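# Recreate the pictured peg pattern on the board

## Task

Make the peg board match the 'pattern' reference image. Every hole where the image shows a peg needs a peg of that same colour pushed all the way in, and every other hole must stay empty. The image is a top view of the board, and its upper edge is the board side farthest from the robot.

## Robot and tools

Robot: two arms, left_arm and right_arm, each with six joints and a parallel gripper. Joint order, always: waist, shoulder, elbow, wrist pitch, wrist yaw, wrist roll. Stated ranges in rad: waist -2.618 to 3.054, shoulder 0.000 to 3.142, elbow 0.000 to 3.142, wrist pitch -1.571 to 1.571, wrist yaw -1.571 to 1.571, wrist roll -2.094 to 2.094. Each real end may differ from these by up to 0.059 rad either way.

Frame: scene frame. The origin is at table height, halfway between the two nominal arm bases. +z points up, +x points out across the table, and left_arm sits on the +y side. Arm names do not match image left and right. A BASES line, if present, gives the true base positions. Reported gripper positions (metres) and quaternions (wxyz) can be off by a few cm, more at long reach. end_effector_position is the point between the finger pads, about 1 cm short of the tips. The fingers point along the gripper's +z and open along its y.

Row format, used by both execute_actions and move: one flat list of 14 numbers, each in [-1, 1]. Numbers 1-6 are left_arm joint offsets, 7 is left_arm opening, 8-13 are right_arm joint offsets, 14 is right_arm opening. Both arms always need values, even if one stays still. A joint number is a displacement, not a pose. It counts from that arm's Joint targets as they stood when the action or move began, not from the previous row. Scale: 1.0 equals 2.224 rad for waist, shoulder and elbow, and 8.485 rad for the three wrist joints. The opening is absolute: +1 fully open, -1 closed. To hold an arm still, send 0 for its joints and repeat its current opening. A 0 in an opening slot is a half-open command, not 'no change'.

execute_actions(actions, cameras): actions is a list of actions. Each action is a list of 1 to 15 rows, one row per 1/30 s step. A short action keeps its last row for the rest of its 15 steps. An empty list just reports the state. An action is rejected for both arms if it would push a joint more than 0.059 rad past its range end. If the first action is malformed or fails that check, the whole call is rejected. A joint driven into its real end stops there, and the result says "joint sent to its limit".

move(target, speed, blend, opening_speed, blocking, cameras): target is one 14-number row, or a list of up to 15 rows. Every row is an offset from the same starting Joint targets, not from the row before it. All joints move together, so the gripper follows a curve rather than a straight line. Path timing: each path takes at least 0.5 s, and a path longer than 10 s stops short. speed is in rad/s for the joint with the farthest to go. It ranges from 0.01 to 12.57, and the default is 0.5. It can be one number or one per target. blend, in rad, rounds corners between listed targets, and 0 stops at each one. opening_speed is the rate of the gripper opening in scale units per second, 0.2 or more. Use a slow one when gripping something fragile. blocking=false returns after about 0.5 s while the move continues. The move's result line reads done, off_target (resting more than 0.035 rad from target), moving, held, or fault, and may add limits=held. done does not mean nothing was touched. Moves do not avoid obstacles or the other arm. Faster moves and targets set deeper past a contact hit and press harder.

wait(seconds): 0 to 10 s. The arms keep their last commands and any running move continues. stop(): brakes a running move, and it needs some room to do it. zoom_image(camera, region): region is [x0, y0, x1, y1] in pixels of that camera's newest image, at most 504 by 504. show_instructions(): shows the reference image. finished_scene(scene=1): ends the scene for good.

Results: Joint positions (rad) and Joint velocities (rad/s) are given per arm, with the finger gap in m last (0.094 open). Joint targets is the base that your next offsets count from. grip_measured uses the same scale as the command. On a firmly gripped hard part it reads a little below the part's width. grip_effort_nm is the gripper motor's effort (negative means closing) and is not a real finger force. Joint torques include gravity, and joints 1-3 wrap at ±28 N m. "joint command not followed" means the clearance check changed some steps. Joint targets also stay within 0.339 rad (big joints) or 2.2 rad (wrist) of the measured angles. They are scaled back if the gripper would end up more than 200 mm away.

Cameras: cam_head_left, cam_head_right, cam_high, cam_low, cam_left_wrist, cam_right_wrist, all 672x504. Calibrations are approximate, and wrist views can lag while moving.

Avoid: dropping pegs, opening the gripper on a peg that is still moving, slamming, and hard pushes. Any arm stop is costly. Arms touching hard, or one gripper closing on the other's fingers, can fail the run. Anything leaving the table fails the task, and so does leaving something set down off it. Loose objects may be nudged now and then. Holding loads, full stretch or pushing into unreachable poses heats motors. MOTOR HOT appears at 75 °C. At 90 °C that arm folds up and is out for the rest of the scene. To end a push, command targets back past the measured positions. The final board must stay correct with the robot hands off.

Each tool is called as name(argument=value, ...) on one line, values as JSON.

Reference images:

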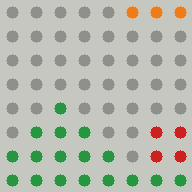

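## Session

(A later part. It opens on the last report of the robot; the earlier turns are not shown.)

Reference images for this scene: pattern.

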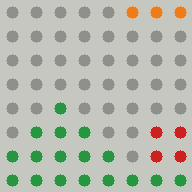

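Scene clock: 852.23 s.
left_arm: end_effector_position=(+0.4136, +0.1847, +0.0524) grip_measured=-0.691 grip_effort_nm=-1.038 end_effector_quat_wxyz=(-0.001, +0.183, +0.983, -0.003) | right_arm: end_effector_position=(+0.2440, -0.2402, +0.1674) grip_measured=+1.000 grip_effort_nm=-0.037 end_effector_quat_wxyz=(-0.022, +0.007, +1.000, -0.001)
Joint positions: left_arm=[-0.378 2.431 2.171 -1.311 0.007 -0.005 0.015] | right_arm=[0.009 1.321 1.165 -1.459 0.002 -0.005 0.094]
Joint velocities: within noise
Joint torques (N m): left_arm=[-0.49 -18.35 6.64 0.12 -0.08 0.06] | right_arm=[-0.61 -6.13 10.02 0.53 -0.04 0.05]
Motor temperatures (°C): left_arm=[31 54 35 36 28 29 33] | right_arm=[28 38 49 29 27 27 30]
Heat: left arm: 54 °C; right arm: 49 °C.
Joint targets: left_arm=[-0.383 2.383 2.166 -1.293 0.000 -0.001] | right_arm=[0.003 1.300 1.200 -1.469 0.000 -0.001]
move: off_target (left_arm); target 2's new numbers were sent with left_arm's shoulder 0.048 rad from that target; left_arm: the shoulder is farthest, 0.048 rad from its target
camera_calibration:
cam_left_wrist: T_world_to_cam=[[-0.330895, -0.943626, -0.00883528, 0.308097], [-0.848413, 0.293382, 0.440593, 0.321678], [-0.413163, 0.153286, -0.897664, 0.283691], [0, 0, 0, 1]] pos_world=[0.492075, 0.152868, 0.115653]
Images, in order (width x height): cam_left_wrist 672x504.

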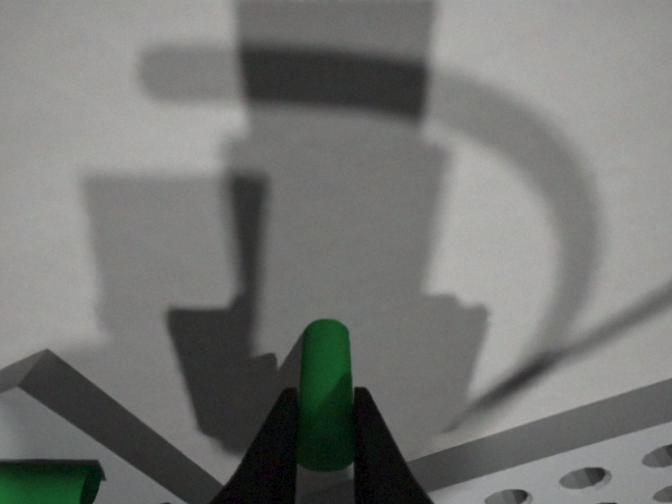

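move(target=[[0,-0.0823,0,0,0,0,-1,0,0,0,0,0,0,1],[-0.1992,-0.2527,-0.384,0.0304,-0.0008,-0.0259,-1,0,0,0,0,0,0,1]], speed=[0.5,0.8], cameras=["cam_left_wrist","cam_head_left"])

zoom_image(camera="cam_left_wrist", region=[200, 250, 460, 504])

Scene clock: 869.87 s.
left_arm: end_effector_position=(+0.1993, +0.1145, +0.0649) grip_measured=-0.691 grip_effort_nm=-1.048 end_effector_quat_wxyz=(-0.010, +0.301, +0.954, +0.004) | right_arm: end_effector_position=(+0.2440, -0.2402, +0.1674) grip_measured=+1.000 grip_effort_nm=-0.032 end_effector_quat_wxyz=(-0.022, +0.007, +1.000, -0.001)
Joint positions: left_arm=[-0.829 1.858 1.322 -1.055 0.003 -0.212 0.015] | right_arm=[0.009 1.321 1.165 -1.459 0.002 -0.005 0.094]
Joint velocities: within noise
Joint torques (N m): left_arm=[0.24 -12.4 5.87 0.13 -0.08 -0.08] | right_arm=[-0.61 -6.16 10.02 0.53 -0.04 0.05]
Motor temperatures (°C): left_arm=[31 50 35 35 28 29 33] | right_arm=[28 38 49 29 27 27 30]
Heat: left arm: 50 °C; right arm: 49 °C.
Joint targets: left_arm=[-0.826 1.821 1.312 -1.035 -0.007 -0.220] | right_arm=[0.003 1.300 1.200 -1.469 0.000 -0.001]
move: off_target (left_arm); left_arm: the shoulder is farthest, 0.037 rad from its target
camera_calibration:
cam_left_wrist: T_world_to_cam=[[-0.549384, -0.835373, -0.0181554, 0.20283], [-0.747055, 0.481336, 0.458503, 0.111957], [-0.374282, 0.265457, -0.888508, 0.195991], [0, 0, 0, 1]] pos_world=[0.268425, 0.0635225, 0.126489]
Images, in order (width x height): cam_head_left 672x504, cam_left_wrist 672x504.

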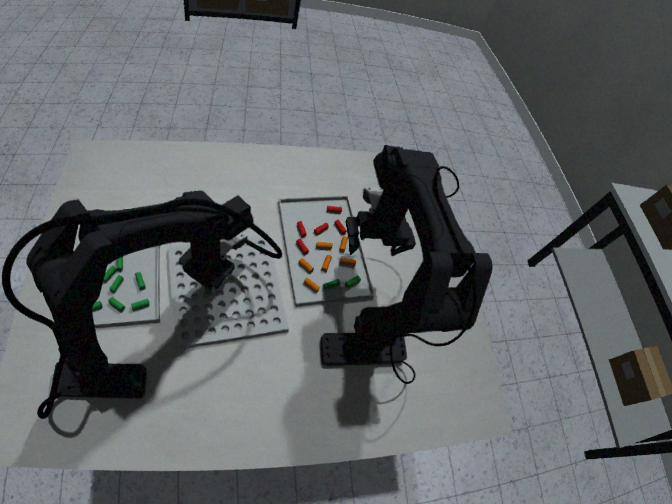

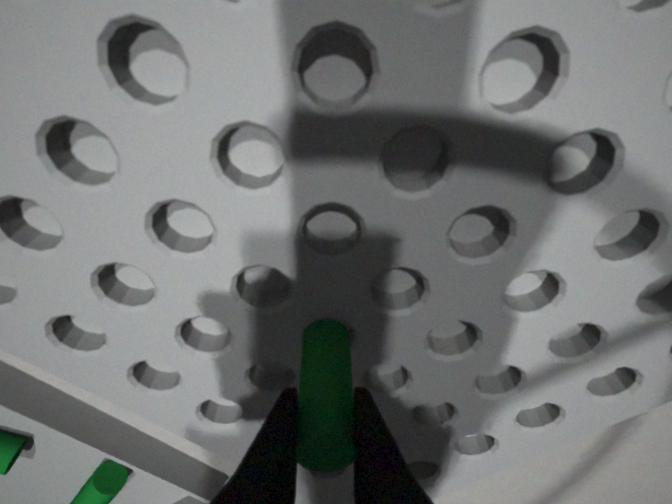

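Scaled by 1.938 from the camera's 672x504 image, which has a finer 960x720 frame.

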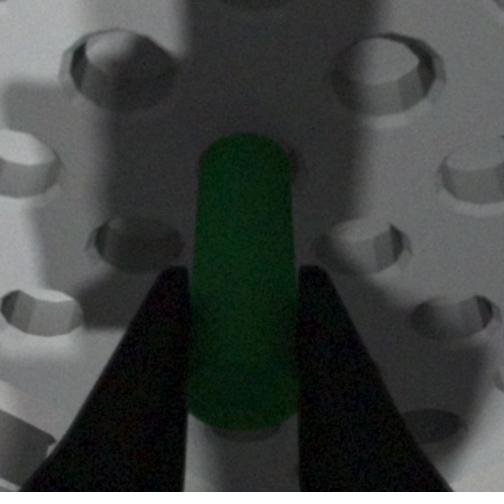

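move(target=[-0.0022,-0.0202,-0.0481,0.0097,0,0,-1,0,0,0,0,0,0,1], speed=0.3, cameras=["cam_left_wrist"])

zoom_image(camera="cam_left_wrist", region=[200, 250, 460, 504])

Scene clock: 910.40 s.
left_arm: end_effector_position=(+0.1937, +0.1199, +0.0561) grip_measured=-0.691 grip_effort_nm=-1.048 end_effector_quat_wxyz=(+0.006, +0.301, +0.954, -0.006) | right_arm: end_effector_position=(+0.2440, -0.2402, +0.1674) grip_measured=+1.000 grip_effort_nm=-0.032 end_effector_quat_wxyz=(-0.022, +0.007, +1.000, -0.001)
Joint positions: left_arm=[-0.83 1.807 1.219 -0.966 0.005 -0.212 0.015] | right_arm=[0.009 1.321 1.165 -1.459 0.002 -0.005 0.094]
Joint velocities: within noise
Joint torques (N m): left_arm=[-0.09 -11.32 5.5 0.14 -0.12 -0.1] | right_arm=[-0.62 -6.16 10.03 0.53 -0.04 0.05]
Motor temperatures (°C): left_arm=[31 41 35 35 28 29 34] | right_arm=[28 38 49 29 27 27 30]
Heat: left arm: 41 °C; right arm: 49 °C.
Joint targets: left_arm=[-0.831 1.776 1.205 -0.953 -0.007 -0.220] | right_arm=[0.003 1.300 1.200 -1.469 0.000 -0.001]
move: done
camera_calibration:
cam_left_wrist: T_world_to_cam=[[-0.548756, -0.835948, -0.00754568, 0.203503], [-0.758193, 0.493871, 0.425718, 0.111812], [-0.352151, 0.239336, -0.904825, 0.184331], [0, 0, 0, 1]] pos_world=[0.261361, 0.0707801, 0.120722]
Images, in order (width x height): cam_left_wrist 672x504.

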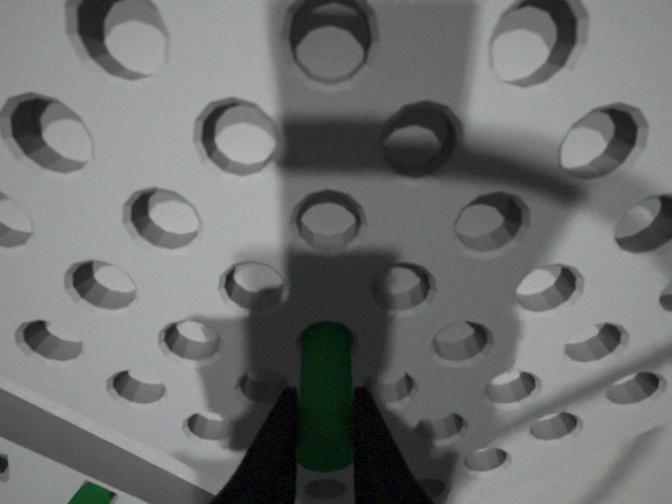

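Scaled by 1.938 from the camera's 672x504 image, which has a finer 960x720 frame.

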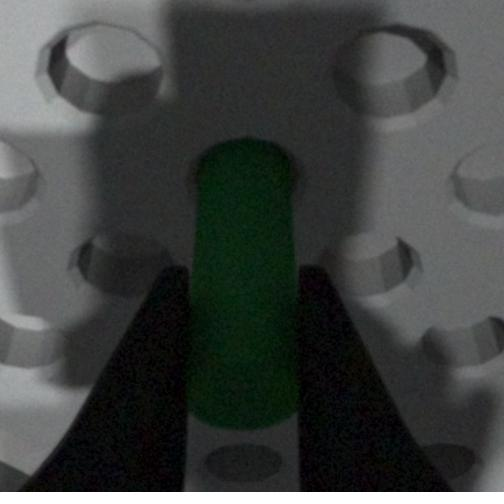

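move(target=[0,-0.0025,-0.0108,0,0,0,-1,0,0,0,0,0,0,1], speed=0.3, cameras=["cam_left_wrist"])

zoom_image(camera="cam_left_wrist", region=[230, 260, 420, 504])

Scene clock: 936.50 s.
left_arm: end_effector_position=(+0.1929, +0.1208, +0.0513) grip_measured=-0.691 grip_effort_nm=-1.048 end_effector_quat_wxyz=(+0.007, +0.301, +0.954, -0.007) | right_arm: end_effector_position=(+0.2440, -0.2402, +0.1674) grip_measured=+1.000 grip_effort_nm=-0.027 end_effector_quat_wxyz=(-0.022, +0.007, +1.000, -0.001)
Joint positions: left_arm=[-0.83 1.807 1.198 -0.943 0.005 -0.212 0.015] | right_arm=[0.009 1.321 1.165 -1.459 0.002 -0.005 0.094]
Joint velocities: within noise
Joint torques (N m): left_arm=[-0.1 -11.6 5.04 -0.08 -0.13 -0.12] | right_arm=[-0.59 -6.16 10.02 0.54 -0.04 0.05]
Motor temperatures (°C): left_arm=[31 41 34 34 28 29 34] | right_arm=[28 38 49 29 27 27 30]
Heat: left arm: 41 °C; right arm: 49 °C.
Joint targets: left_arm=[-0.831 1.770 1.181 -0.953 -0.007 -0.220] | right_arm=[0.003 1.300 1.200 -1.469 0.000 -0.001]
move: off_target (left_arm); left_arm: the shoulder is farthest, 0.036 rad from its target
camera_calibration:
cam_left_wrist: T_world_to_cam=[[-0.548762, -0.835949, -0.00698256, 0.203746], [-0.758859, 0.494618, 0.423658, 0.112916], [-0.350703, 0.237786, -0.905795, 0.179547], [0, 0, 0, 1]] pos_world=[0.260463, 0.0717776, 0.116218]
Images, in order (width x height): cam_left_wrist 672x504.

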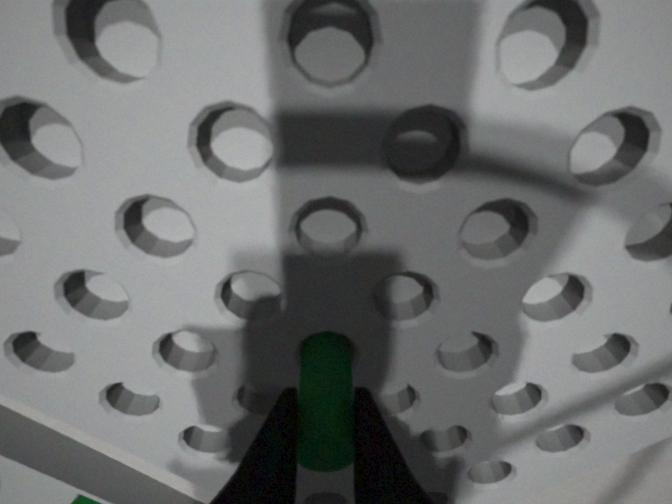

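Scaled by 2.066 from the camera's 672x504 image, which has a finer 960x720 frame.

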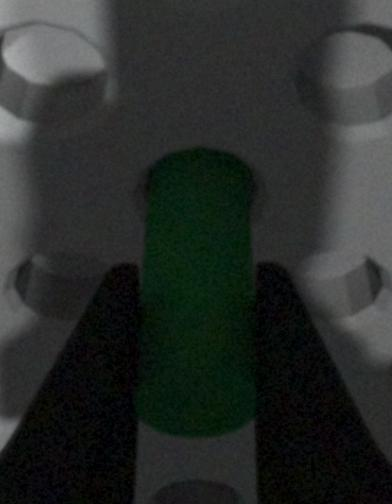

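move(target=[0,-0.0025,-0.009,0,0,0,-1,0,0,0,0,0,0,1], speed=0.3, cameras=["cam_left_wrist"])

zoom_image(camera="cam_left_wrist", region=[230, 260, 420, 504])

Scene clock: 950.67 s.
left_arm: end_effector_position=(+0.1922, +0.1215, +0.0511) grip_measured=-0.691 grip_effort_nm=-1.053 end_effector_quat_wxyz=(+0.012, +0.301, +0.954, -0.009) | right_arm: end_effector_position=(+0.2440, -0.2402, +0.1674) grip_measured=+1.000 grip_effort_nm=-0.032 end_effector_quat_wxyz=(-0.022, +0.007, +1.000, -0.001)
Joint positions: left_arm=[-0.83 1.795 1.182 -0.928 0.005 -0.212 0.015] | right_arm=[0.009 1.321 1.165 -1.459 0.002 -0.005 0.094]
Joint velocities: within noise
Joint torques (N m): left_arm=[-0.05 -10.91 4.81 -0.2 -0.15 -0.1] | right_arm=[-0.61 -6.15 10.03 0.54 -0.04 0.05]
Motor temperatures (°C): left_arm=[31 41 34 34 28 29 34] | right_arm=[28 38 49 29 27 27 30]
Heat: left arm: 41 °C; right arm: 49 °C.
Joint targets: left_arm=[-0.831 1.765 1.161 -0.953 -0.007 -0.220] | right_arm=[0.003 1.300 1.200 -1.469 0.000 -0.001]
move: done
camera_calibration:
cam_left_wrist: T_world_to_cam=[[-0.548684, -0.836018, -0.00451704, 0.203787], [-0.76183, 0.497754, 0.414556, 0.112824], [-0.344328, 0.230902, -0.910012, 0.178625], [0, 0, 0, 1]] pos_world=[0.259274, 0.0729662, 0.1167]
Images, in order (width x height): cam_left_wrist 672x504.

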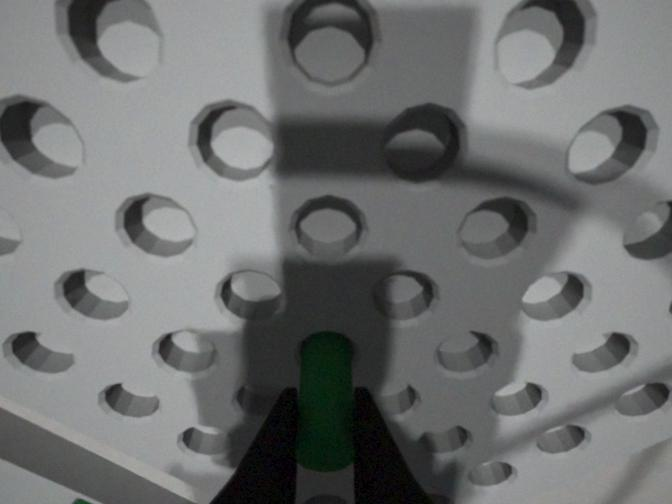

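Scaled by 2.066 from the camera's 672x504 image, which has a finer 960x720 frame.

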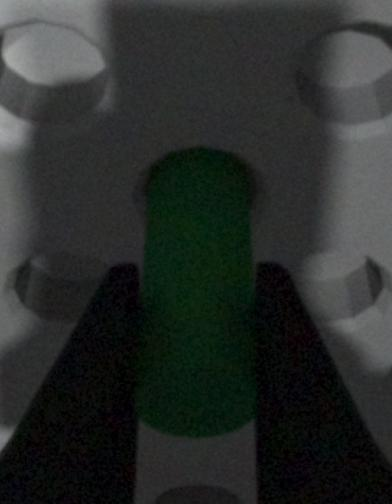

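move(target=[[0,0,0.011,0,0,0,-1,0,0,0,0,0,0,1],[0,0,0.009,-0.0025,0,0,-1,0,0,0,0,0,0,1],[0,0,-0.008,-0.0025,0,0,-1,0,0,0,0,0,0,1]], speed=0.15, cameras=["cam_left_wrist"])

zoom_image(camera="cam_left_wrist", region=[230, 260, 420, 504])

Scene clock: 978.10 s.
left_arm: end_effector_position=(+0.1915, +0.1223, +0.0509) grip_measured=-0.691 grip_effort_nm=-1.043 end_effector_quat_wxyz=(+0.014, +0.301, +0.954, -0.010) | right_arm: end_effector_position=(+0.2440, -0.2402, +0.1674) grip_measured=+1.000 grip_effort_nm=-0.027 end_effector_quat_wxyz=(-0.022, +0.007, +1.000, -0.001)
Joint positions: left_arm=[-0.83 1.787 1.171 -0.921 0.005 -0.212 0.015] | right_arm=[0.009 1.321 1.165 -1.459 0.002 -0.005 0.094]
Joint velocities: within noise
Joint torques (N m): left_arm=[-0.12 -10.25 4.11 -0.49 -0.11 -0.11] | right_arm=[-0.61 -6.13 10.02 0.53 -0.04 0.05]
Motor temperatures (°C): left_arm=[31 44 34 34 28 29 34] | right_arm=[28 38 49 29 27 27 30]
Heat: left arm: 44 °C; right arm: 49 °C.
Joint targets: left_arm=[-0.831 1.765 1.143 -0.974 -0.007 -0.220] | right_arm=[0.003 1.300 1.200 -1.469 0.000 -0.001]
move: off_target (left_arm); left_arm: the wrist pitch is farthest, 0.053 rad from its target
camera_calibration:
cam_left_wrist: T_world_to_cam=[[-0.548615, -0.836068, -0.00345563, 0.203991], [-0.763162, 0.499078, 0.410494, 0.112248], [-0.341476, 0.22784, -0.911857, 0.178058], [0, 0, 0, 1]] pos_world=[0.258378, 0.0739611, 0.116992]
Images, in order (width x height): cam_left_wrist 672x504.

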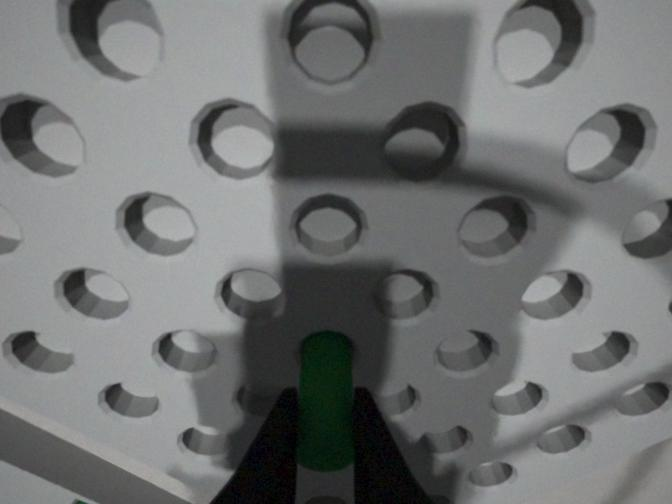

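Scaled by 2.066 from the camera's 672x504 image, which has a finer 960x720 frame.

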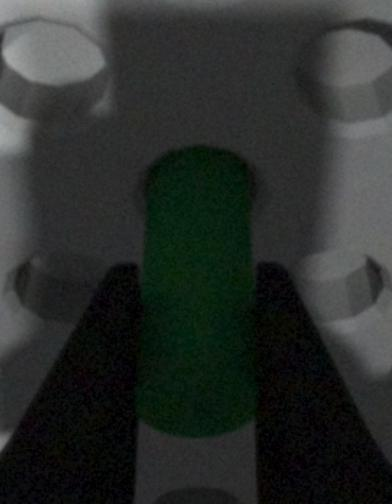

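move(target=[0,0,0.03,0,0,0,-1,0,0,0,0,0,0,1], speed=0.3, cameras=["cam_left_wrist"])

zoom_image(camera="cam_left_wrist", region=[230, 260, 420, 504])

Scene clock: 994.53 s.
left_arm: end_effector_position=(+0.1928, +0.1209, +0.0545) grip_measured=-0.691 grip_effort_nm=-1.043 end_effector_quat_wxyz=(+0.015, +0.301, +0.953, -0.011) | right_arm: end_effector_position=(+0.2440, -0.2402, +0.1674) grip_measured=+1.000 grip_effort_nm=-0.032 end_effector_quat_wxyz=(-0.022, +0.007, +1.000, -0.001)
Joint positions: left_arm=[-0.83 1.787 1.186 -0.933 0.005 -0.212 0.015] | right_arm=[0.009 1.321 1.165 -1.459 0.002 -0.005 0.094]
Joint velocities: within noise
Joint torques (N m): left_arm=[-0.05 -10.29 9.18 -0.38 -0.12 -0.1] | right_arm=[-0.62 -6.16 10.03 0.54 -0.04 0.05]
Motor temperatures (°C): left_arm=[31 43 34 33 28 29 35] | right_arm=[28 38 49 29 27 27 30]
Heat: left arm: 43 °C; right arm: 49 °C.
Joint targets: left_arm=[-0.831 1.765 1.210 -0.974 -0.007 -0.220] | right_arm=[0.003 1.300 1.200 -1.469 0.000 -0.001]
move: off_target (left_arm); left_arm: the wrist pitch is farthest, 0.041 rad from its target
camera_calibration:
cam_left_wrist: T_world_to_cam=[[-0.548662, -0.83604, -0.00265242, 0.203488], [-0.763961, 0.500065, 0.407797, 0.11272], [-0.339609, 0.225769, -0.913069, 0.182039], [0, 0, 0, 1]] pos_world=[0.259581, 0.0726577, 0.120787]
Images, in order (width x height): cam_left_wrist 672x504.

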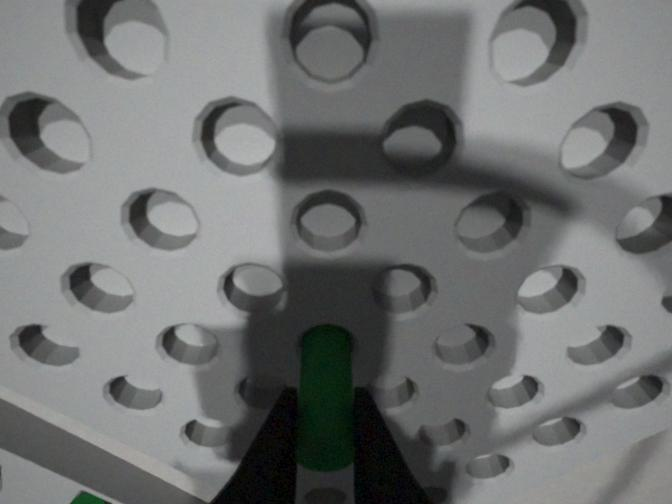

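Scaled by 2.066 from the camera's 672x504 image, which has a finer 960x720 frame.

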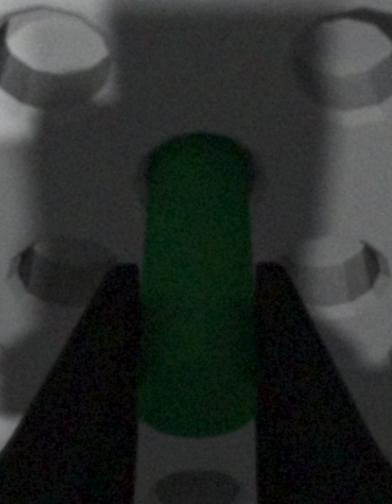

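move(target=[[0,-0.012,-0.02,0,0,0,-1,0,0,0,0,0,0,1],[0,-0.012,-0.036,0,0,0,-1,0,0,0,0,0,0,1]], speed=0.15, cameras=["cam_left_wrist"])

zoom_image(camera="cam_left_wrist", region=[230, 260, 420, 504])

Scene clock: 1015.20 s.
left_arm: end_effector_position=(+0.1881, +0.1260, +0.0530) grip_measured=-0.691 grip_effort_nm=-1.048 end_effector_quat_wxyz=(+0.015, +0.301, +0.953, -0.011) | right_arm: end_effector_position=(+0.2440, -0.2402, +0.1674) grip_measured=+1.000 grip_effort_nm=-0.032 end_effector_quat_wxyz=(-0.022, +0.007, +1.000, -0.001)
Joint positions: left_arm=[-0.83 1.763 1.151 -0.921 0.005 -0.212 0.015] | right_arm=[0.009 1.321 1.165 -1.459 0.002 -0.005 0.094]
Joint velocities: within noise
Joint torques (N m): left_arm=[-0.17 -10.21 4.98 -0.46 -0.12 -0.11] | right_arm=[-0.59 -6.16 10.03 0.53 -0.03 0.05]
Motor temperatures (°C): left_arm=[31 42 35 33 28 29 35] | right_arm=[28 38 49 29 27 27 30]
Heat: left arm: 42 °C; right arm: 49 °C.
Joint targets: left_arm=[-0.831 1.738 1.130 -0.974 -0.007 -0.220] | right_arm=[0.003 1.300 1.200 -1.469 0.000 -0.001]
move: off_target (left_arm); left_arm: the wrist pitch is farthest, 0.053 rad from its target
camera_calibration:
cam_left_wrist: T_world_to_cam=[[-0.548662, -0.83604, -0.00258736, 0.20519], [-0.764061, 0.500164, 0.407489, 0.107079], [-0.339383, 0.225551, -0.913207, 0.177932], [0, 0, 0, 1]] pos_world=[0.254782, 0.0778574, 0.119386]
Images, in order (width x height): cam_left_wrist 672x504.

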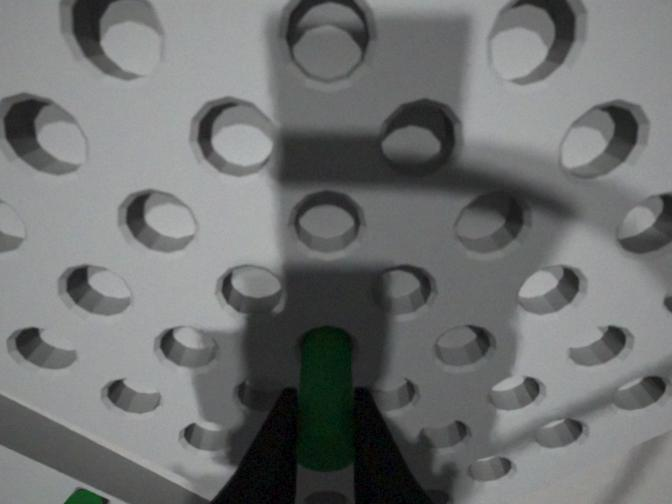

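Scaled by 2.066 from the camera's 672x504 image, which has a finer 960x720 frame.

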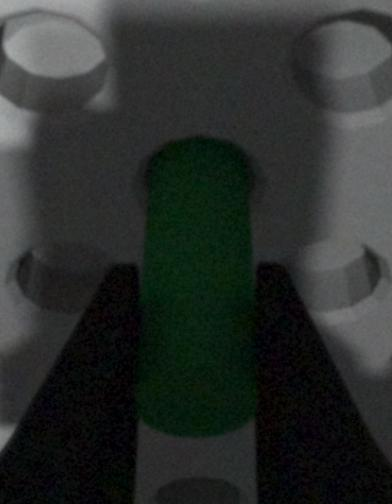

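move(target=[0,-0.0,0.05,0,0,0,-1,0,0,0,0,0,0,1], speed=0.3, cameras=["cam_left_wrist","cam_head_left"])

zoom_image(camera="cam_left_wrist", region=[230, 260, 420, 504])

Scene clock: 1029.87 s.
left_arm: end_effector_position=(+0.1958, +0.1176, +0.0688) grip_measured=-0.691 grip_effort_nm=-1.038 end_effector_quat_wxyz=(+0.026, +0.301, +0.953, -0.017) | right_arm: end_effector_position=(+0.2440, -0.2402, +0.1674) grip_measured=+1.000 grip_effort_nm=-0.032 end_effector_quat_wxyz=(-0.022, +0.007, +1.000, -0.001)
Joint positions: left_arm=[-0.83 1.763 1.216 -0.962 0.005 -0.212 0.015] | right_arm=[0.009 1.321 1.165 -1.459 0.002 -0.005 0.094]
Joint velocities: within noise
Joint torques (N m): left_arm=[-0.13 -10.44 9.33 -0.01 -0.12 -0.12] | right_arm=[-0.59 -6.13 10.02 0.53 -0.04 0.05]
Motor temperatures (°C): left_arm=[31 40 35 33 28 29 35] | right_arm=[28 38 49 29 27 27 30]
Heat: left arm: 40 °C; right arm: 49 °C.
Joint targets: left_arm=[-0.831 1.738 1.241 -0.974 -0.007 -0.220] | right_arm=[0.003 1.300 1.200 -1.469 0.000 -0.001]
move: done
camera_calibration:
cam_left_wrist: T_world_to_cam=[[-0.548669, -0.836034, 0.00322595, 0.202033], [-0.770538, 0.507175, 0.386064, 0.112694], [-0.324398, 0.209335, -0.922466, 0.196434], [0, 0, 0, 1]] pos_world=[0.261407, 0.0706302, 0.137045]
Images, in order (width x height): cam_head_left 672x504, cam_left_wrist 672x504.

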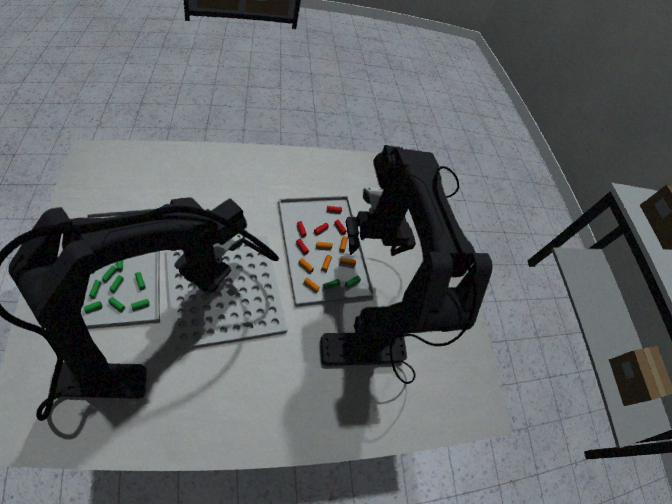

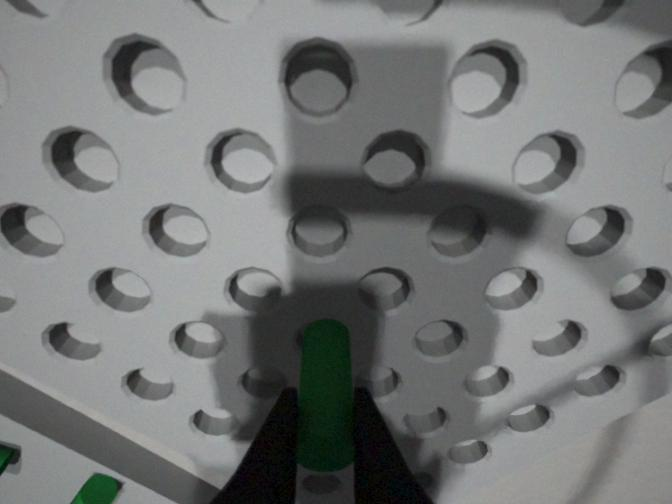

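Scaled by 2.066 from the camera's 672x504 image, which has a finer 960x720 frame.

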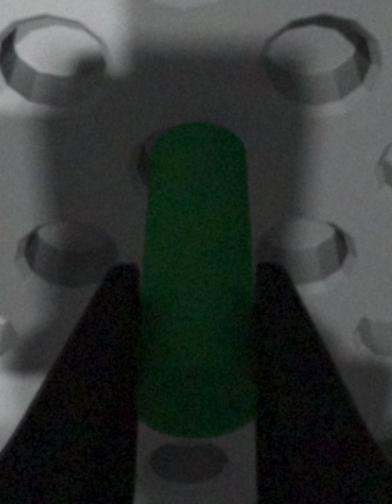

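move(target=[0.0049,0.0279,-0.0256,-0.0029,0,0,-1,0,0,0,0,0,0,1], speed=0.2, cameras=["cam_left_wrist"])

zoom_image(camera="cam_left_wrist", region=[230, 260, 420, 504])

Scene clock: 1081.40 s.
left_arm: end_effector_position=(+0.1894, +0.1259, +0.0595) grip_measured=-0.691 grip_effort_nm=-1.043 end_effector_quat_wxyz=(+0.004, +0.299, +0.954, -0.005) | right_arm: end_effector_position=(+0.2440, -0.2402, +0.1674) grip_measured=+1.000 grip_effort_nm=-0.027 end_effector_quat_wxyz=(-0.022, +0.007, +1.000, -0.001)
Joint positions: left_arm=[-0.826 1.78 1.199 -0.977 0.005 -0.213 0.015] | right_arm=[0.009 1.321 1.165 -1.459 0.002 -0.005 0.094]
Joint velocities: within noise
Joint torques (N m): left_arm=[0.61 -6.38 5.56 -0.22 -0.11 -0.11] | right_arm=[-0.59 -6.16 10 0.53 -0.04 0.05]
Motor temperatures (°C): left_arm=[30 39 38 33 28 29 35] | right_arm=[28 38 50 29 27 27 30]
Heat: left arm: 39 °C; right arm: 50 °C.
Joint targets: left_arm=[-0.820 1.800 1.184 -0.999 -0.007 -0.220] | right_arm=[0.003 1.300 1.200 -1.469 0.000 -0.001]
move: done
camera_calibration:
cam_left_wrist: T_world_to_cam=[[-0.545584, -0.838017, -0.0081043, 0.205807], [-0.758852, 0.489894, 0.429124, 0.104618], [-0.355643, 0.240273, -0.903209, 0.184957], [0, 0, 0, 1]] pos_world=[0.257453, 0.0767775, 0.123829]
Images, in order (width x height): cam_left_wrist 672x504.

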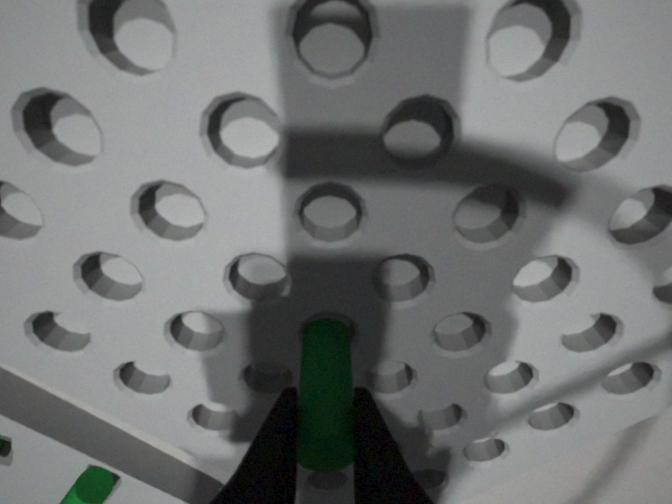

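Scaled by 2.066 from the camera's 672x504 image, which has a finer 960x720 frame.

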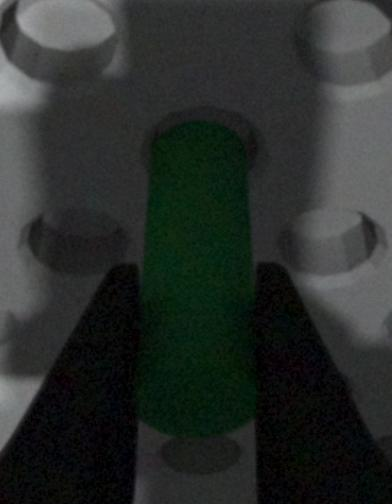

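move(target=[0,0.0013,-0.010,0.0045,0,0,-1,0,0,0,0,0,0,1], speed=0.2, cameras=["cam_left_wrist"])

zoom_image(camera="cam_left_wrist", region=[230, 260, 420, 504])

Scene clock: 1093.17 s.
left_arm: end_effector_position=(+0.1899, +0.1254, +0.0583) grip_measured=-0.691 grip_effort_nm=-1.048 end_effector_quat_wxyz=(+0.006, +0.299, +0.954, -0.006) | right_arm: end_effector_position=(+0.2440, -0.2402, +0.1674) grip_measured=+1.000 grip_effort_nm=-0.027 end_effector_quat_wxyz=(-0.022, +0.007, +1.000, -0.001)
Joint positions: left_arm=[-0.826 1.78 1.194 -0.968 0.005 -0.213 0.015] | right_arm=[0.009 1.321 1.165 -1.459 0.002 -0.005 0.094]
Joint velocities: within noise
Joint torques (N m): left_arm=[0.43 -6.19 3.77 0.1 -0.14 -0.11] | right_arm=[-0.59 -6.16 10.02 0.53 -0.03 0.05]
Motor temperatures (°C): left_arm=[30 38 36 32 28 29 35] | right_arm=[28 38 50 29 27 27 30]
Heat: left arm: 38 °C; right arm: 50 °C.
Joint targets: left_arm=[-0.820 1.803 1.162 -0.960 -0.007 -0.220] | right_arm=[0.003 1.300 1.200 -1.469 0.000 -0.001]
move: done
camera_calibration:
cam_left_wrist: T_world_to_cam=[[-0.545566, -0.838038, -0.00707968, 0.205611], [-0.760075, 0.491218, 0.42543, 0.105888], [-0.353049, 0.237481, -0.904964, 0.184111], [0, 0, 0, 1]] pos_world=[0.257657, 0.076573, 0.123021]
Images, in order (width x height): cam_left_wrist 672x504.

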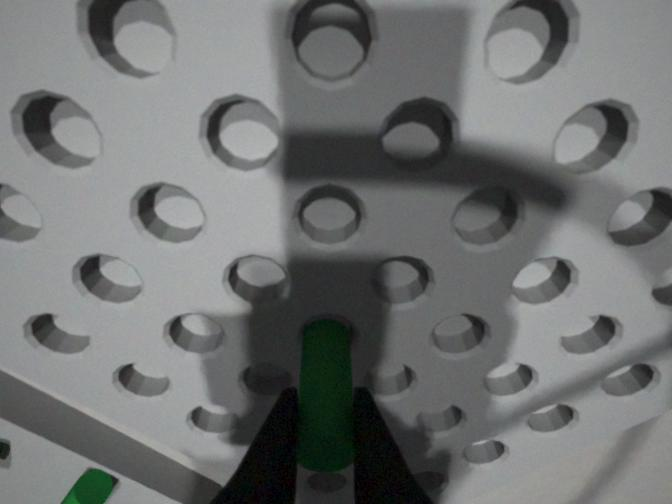

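Scaled by 2.066 from the camera's 672x504 image, which has a finer 960x720 frame.

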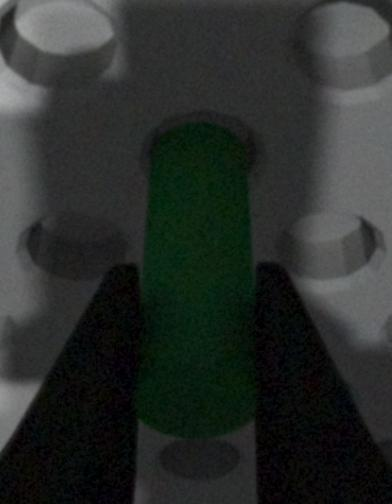

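move(target=[[0,0,0.006,0.004,0,0,-1,0,0,0,0,0,0,1],[0,0.003,-0.016,0.004,0,0,-1,0,0,0,0,0,0,1]], speed=0.2, cameras=["cam_left_wrist"])

zoom_image(camera="cam_left_wrist", region=[230, 260, 420, 504])

Scene clock: 1104.57 s.
left_arm: end_effector_position=(+0.1900, +0.1253, +0.0497) grip_measured=-0.691 grip_effort_nm=-1.038 end_effector_quat_wxyz=(+0.009, +0.299, +0.954, -0.008) | right_arm: end_effector_position=(+0.2440, -0.2402, +0.1674) grip_measured=+1.000 grip_effort_nm=-0.032 end_effector_quat_wxyz=(-0.022, +0.007, +1.000, -0.001)
Joint positions: left_arm=[-0.826 1.786 1.165 -0.925 0.005 -0.213 0.015] | right_arm=[0.009 1.321 1.165 -1.459 0.002 -0.005 0.094]
Joint velocities: within noise
Joint torques (N m): left_arm=[0.46 -6.16 3.34 0.02 -0.15 -0.12] | right_arm=[-0.59 -6.15 10.03 0.54 -0.04 0.05]
Motor temperatures (°C): left_arm=[30 37 35 32 28 29 35] | right_arm=[28 38 50 29 27 27 30]
Heat: left arm: 37 °C; right arm: 50 °C.
Joint targets: left_arm=[-0.820 1.810 1.126 -0.927 -0.007 -0.220] | right_arm=[0.003 1.300 1.200 -1.469 0.000 -0.001]
move: off_target (left_arm); left_arm: the elbow is farthest, 0.038 rad from its target
camera_calibration:
cam_left_wrist: T_world_to_cam=[[-0.545549, -0.838062, -0.00532591, 0.205406], [-0.762165, 0.49348, 0.419025, 0.110199], [-0.348541, 0.232658, -0.907959, 0.176209], [0, 0, 0, 1]] pos_world=[0.257465, 0.0767651, 0.114909]
Images, in order (width x height): cam_left_wrist 672x504.

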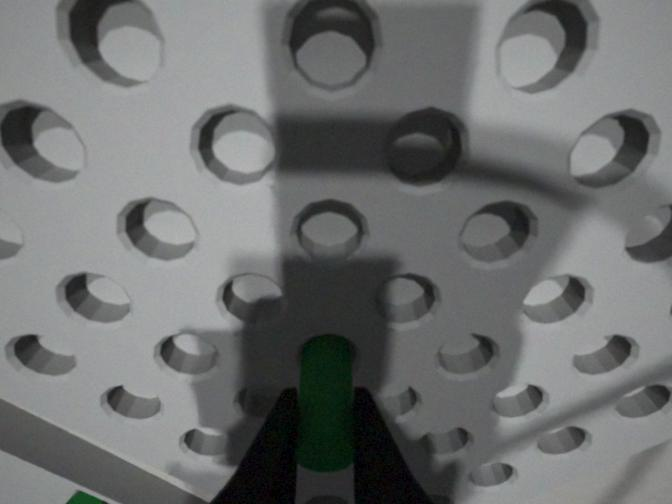

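Scaled by 2.066 from the camera's 672x504 image, which has a finer 960x720 frame.

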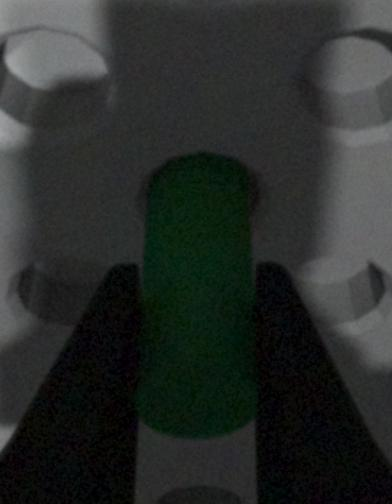

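move(target=[[0,0,0.0,0.0,0,0,-0.4,0,0,0,0,0,0,1],[0,-0.05,0.015,0,0,0,-0.4,0,0,0,0,0,0,1]], speed=0.3, opening_speed=0.7, cameras=["cam_left_wrist","cam_head_right"])

zoom_image(camera="cam_left_wrist", region=[180, 250, 480, 504])

Scene clock: 1114.53 s.
left_arm: end_effector_position=(+0.1864, +0.1291, +0.0605) grip_measured=-0.401 grip_effort_nm=0.066 end_effector_quat_wxyz=(+0.023, +0.299, +0.954, -0.016) | right_arm: end_effector_position=(+0.2440, -0.2402, +0.1674) grip_measured=+1.000 grip_effort_nm=-0.032 end_effector_quat_wxyz=(-0.022, +0.007, +1.000, -0.001)
Joint positions: left_arm=[-0.826 1.724 1.135 -0.925 0.005 -0.213 0.028] | right_arm=[0.009 1.321 1.165 -1.459 0.002 -0.005 0.094]
Joint velocities: within noise
Joint torques (N m): left_arm=[0.49 -9.99 9.22 0.03 -0.1 -0.11] | right_arm=[-0.62 -6.16 10 0.54 -0.04 0.06]
Motor temperatures (°C): left_arm=[30 37 35 32 28 29 35] | right_arm=[28 38 50 29 27 27 30]
Heat: left arm: 37 °C; right arm: 50 °C.
Joint targets: left_arm=[-0.820 1.699 1.159 -0.926 -0.007 -0.220] | right_arm=[0.003 1.300 1.200 -1.469 0.000 -0.001]
move: done
camera_calibration:
cam_left_wrist: T_world_to_cam=[[-0.545516, -0.838096, 0.00246338, 0.206258], [-0.771123, 0.50307, 0.390244, 0.103263], [-0.328301, 0.210985, -0.920708, 0.183835], [0, 0, 0, 1]] pos_world=[0.252498, 0.0821291, 0.128453]
Images, in order (width x height): cam_head_right 672x504, cam_left_wrist 672x504.

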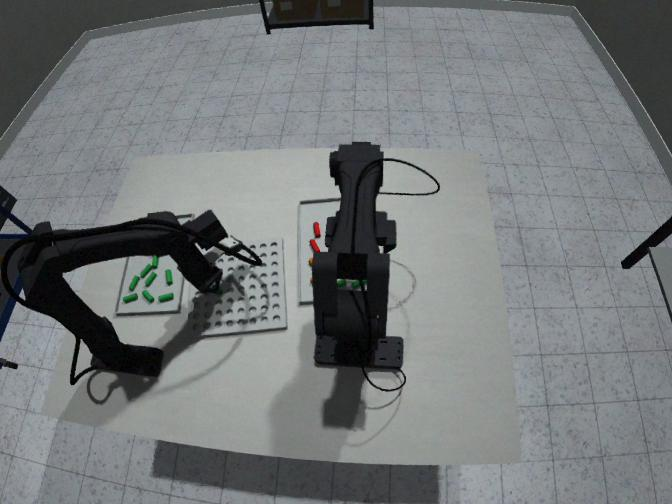

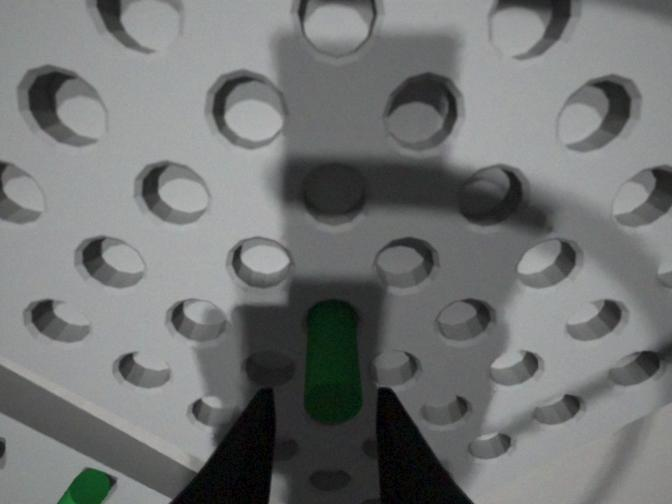

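Scaled by 1.680 from the camera's 672x504 image, which has a finer 960x720 frame.

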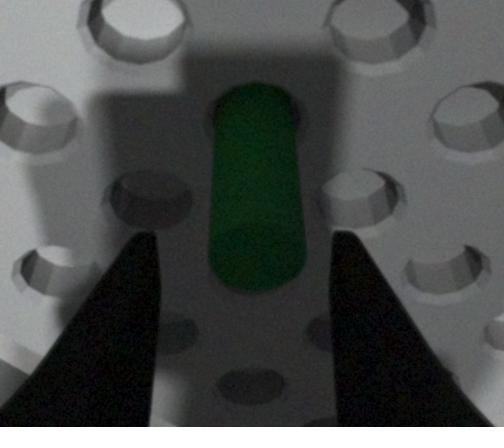

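move(target=[[0,0.0342,0.0656,-0.0211,0,0,-0.4,0,0,0,0,0,0,1],[0,0.0342,0.0656,-0.0211,0,0,-1,0,0,0,0,0,0,1],[0,0.0441,0.0238,-0.0087,0,0,-1,0,0,0,0,0,0,1]], speed=0.4, cameras=["cam_left_wrist"])

Scene clock: 1136.43 s.
left_arm: end_effector_position=(+0.1869, +0.1286, +0.0642) grip_measured=-0.986 grip_effort_nm=-0.755 end_effector_quat_wxyz=(-0.006, +0.299, +0.954, +0.001) | right_arm: end_effector_position=(+0.2440, -0.2402, +0.1674) grip_measured=+1.000 grip_effort_nm=-0.027 end_effector_quat_wxyz=(-0.022, +0.007, +1.000, -0.001)
Joint positions: left_arm=[-0.826 1.782 1.222 -1.021 0.005 -0.213 0.001] | right_arm=[0.009 1.321 1.165 -1.459 0.002 -0.005 0.094]
Joint velocities: within noise
Joint torques (N m): left_arm=[0.51 -6.95 6.02 0.15 -0.17 -0.1] | right_arm=[-0.59 -6.16 10.02 0.53 -0.03 0.06]
Motor temperatures (°C): left_arm=[30 38 35 32 28 29 34] | right_arm=[28 38 50 29 27 27 30]
Heat: left arm: 38 °C; right arm: 50 °C.
Joint targets: left_arm=[-0.820 1.797 1.212 -1.000 -0.007 -0.220] | right_arm=[0.003 1.300 1.200 -1.469 0.000 -0.001]
move: done
camera_calibration:
cam_left_wrist: T_world_to_cam=[[-0.545742, -0.837838, -0.0138709, 0.207116], [-0.751663, 0.48216, 0.450027, 0.0976094], [-0.370362, 0.256025, -0.892907, 0.18773], [0, 0, 0, 1]] pos_world=[0.255929, 0.0784029, 0.126572]
Images, in order (width x height): cam_left_wrist 672x504.

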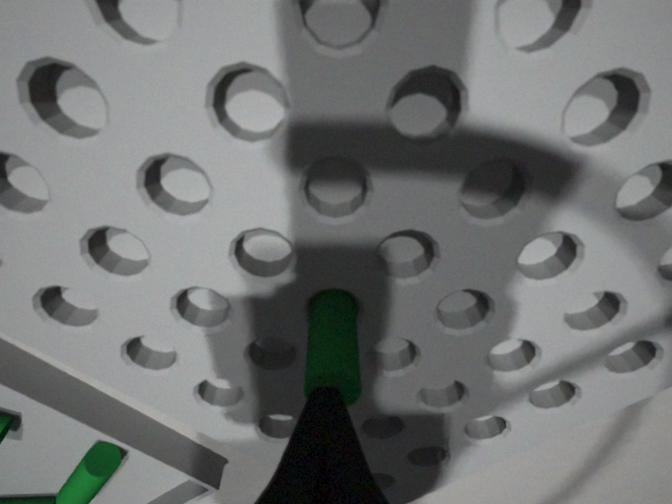

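move(target=[[-0.0054,-0.0054,0.0441,-0.0113,0,0,-1,0,0,0,0,0,0,1],[-0.0054,0.0162,-0.0099,0.0059,0,0,-1,0,0,0,0,0,0,1]], speed=0.2, cameras=["cam_left_wrist"])

zoom_image(camera="cam_left_wrist", region=[180, 250, 480, 504])

Scene clock: 1159.03 s.
left_arm: end_effector_position=(+0.1912, +0.1241, +0.0605) grip_measured=-0.986 grip_effort_nm=-0.764 end_effector_quat_wxyz=(-0.002, +0.299, +0.954, -0.001) | right_arm: end_effector_position=(+0.2440, -0.2402, +0.1674) grip_measured=+1.000 grip_effort_nm=-0.027 end_effector_quat_wxyz=(-0.022, +0.007, +1.000, -0.001)
Joint positions: left_arm=[-0.826 1.801 1.23 -1.002 0.004 -0.214 0.001] | right_arm=[0.009 1.321 1.165 -1.459 0.002 -0.005 0.094]
Joint velocities: within noise
Joint torques (N m): left_arm=[-0.36 -5.64 3.15 0.57 -0.1 -0.07] | right_arm=[-0.62 -6.15 10.02 0.53 -0.04 0.05]
Motor temperatures (°C): left_arm=[30 39 35 32 28 29 34] | right_arm=[28 38 50 29 27 27 30]
Heat: left arm: 39 °C; right arm: 50 °C.
Joint targets: left_arm=[-0.832 1.833 1.190 -0.950 -0.007 -0.221] | right_arm=[0.003 1.300 1.200 -1.469 0.000 -0.001]
move: off_target (left_arm); left_arm: the wrist pitch is farthest, 0.052 rad from its target
camera_calibration:
cam_left_wrist: T_world_to_cam=[[-0.545356, -0.838109, -0.0126439, 0.205588], [-0.754673, 0.484388, 0.442535, 0.105503], [-0.364768, 0.250881, -0.896662, 0.186966], [0, 0, 0, 1]] pos_world=[0.259938, 0.0742943, 0.123556]
Images, in order (width x height): cam_left_wrist 672x504.

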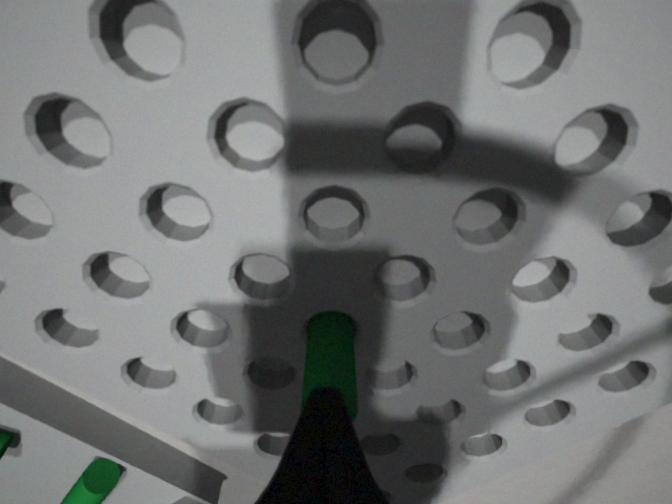

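Scaled by 1.680 from the camera's 672x504 image, which has a finer 960x720 frame.

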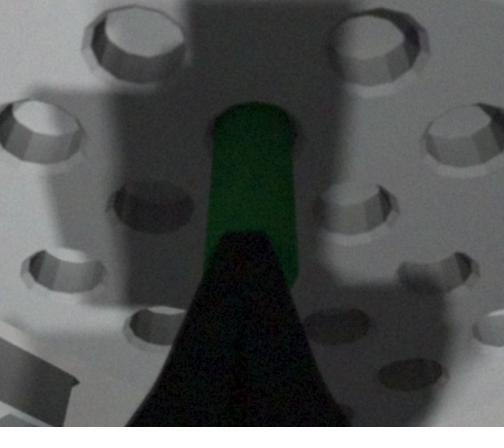

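move(target=[[0,-0.0045,0.1124,-0.0295,0,0,-1,0,0,0,0,0,0,1],[0.2819,-0.0058,0.0405,-0.0259,0,-0.0383,-0.2,0,0,0,0,0,0,1]], speed=[0.5,1.2], cameras=["cam_left_wrist","cam_low"])

zoom_image(camera="cam_low", region=[350, 210, 510, 300])

Scene clock: 1222.13 s.
left_arm: end_effector_position=(+0.2633, +0.3015, +0.0734) grip_measured=-0.202 grip_effort_nm=0.056 end_effector_quat_wxyz=(-0.058, -0.170, +0.983, +0.024) | right_arm: end_effector_position=(+0.2440, -0.2402, +0.1674) grip_measured=+1.000 grip_effort_nm=-0.027 end_effector_quat_wxyz=(-0.022, +0.007, +1.000, -0.001)
Joint positions: left_arm=[-0.199 1.814 1.291 -1.174 -0.003 -0.536 0.038] | right_arm=[0.009 1.321 1.165 -1.459 0.002 -0.005 0.094]
Joint velocities: within noise
Joint torques (N m): left_arm=[-0.42 -7.72 5.63 -0.25 -0.06 -0.12] | right_arm=[-0.62 -6.15 10.02 0.53 -0.04 0.05]
Motor temperatures (°C): left_arm=[30 36 34 32 28 29 34] | right_arm=[28 38 50 29 27 27 30]
Heat: left arm: 36 °C; right arm: 50 °C.
Joint targets: left_arm=[-0.205 1.820 1.280 -1.170 -0.007 -0.545] | right_arm=[0.003 1.300 1.200 -1.469 0.000 -0.001]
move: done
camera_calibration:
cam_left_wrist: T_world_to_cam=[[0.357266, -0.930063, -0.0856977, 0.189093], [-0.774393, -0.346262, 0.529545, 0.317514], [-0.522184, -0.122825, -0.843942, 0.330567], [0, 0, 0, 1]] pos_world=[0.350941, 0.326413, 0.127047]
Images, in order (width x height): cam_low 672x504, cam_left_wrist 672x504.

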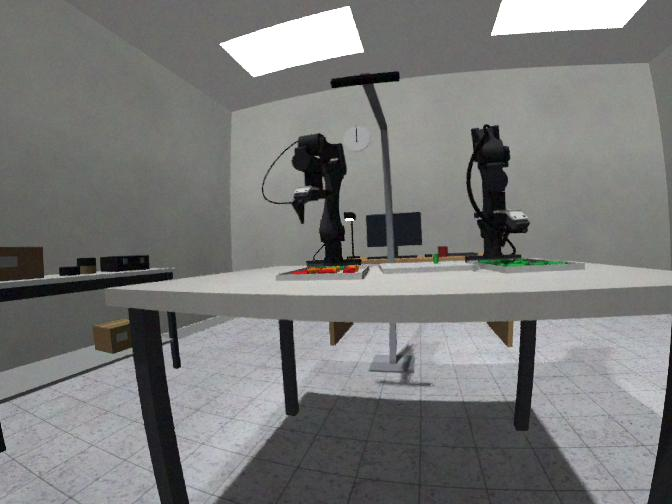

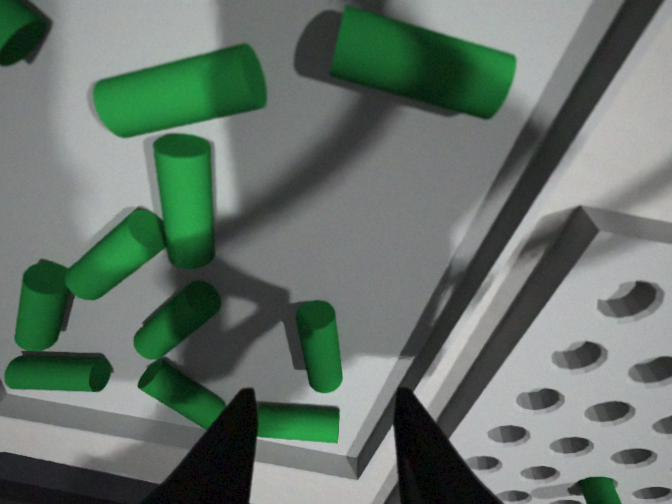

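Scaled by 3.150 from the camera's 672x504 image, which has a finer 960x720 frame.

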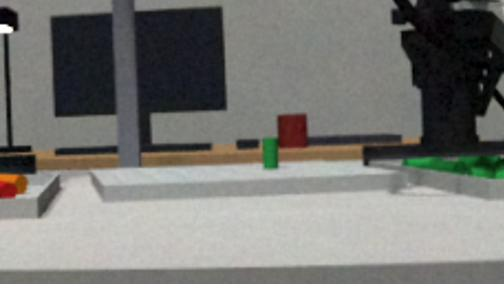

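zoom_image(camera="cam_low", region=[415, 240, 455, 275])

Scaled by 12.600 from the camera's 672x504 image, which has a finer 960x720 frame.

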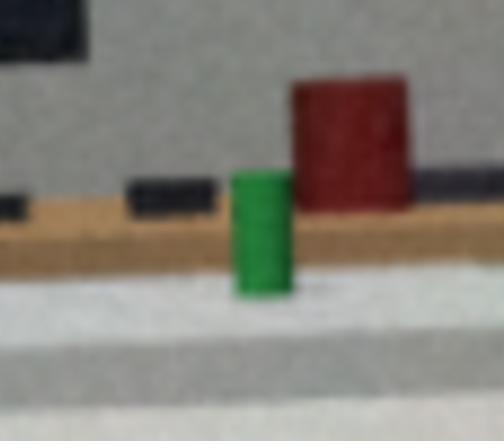

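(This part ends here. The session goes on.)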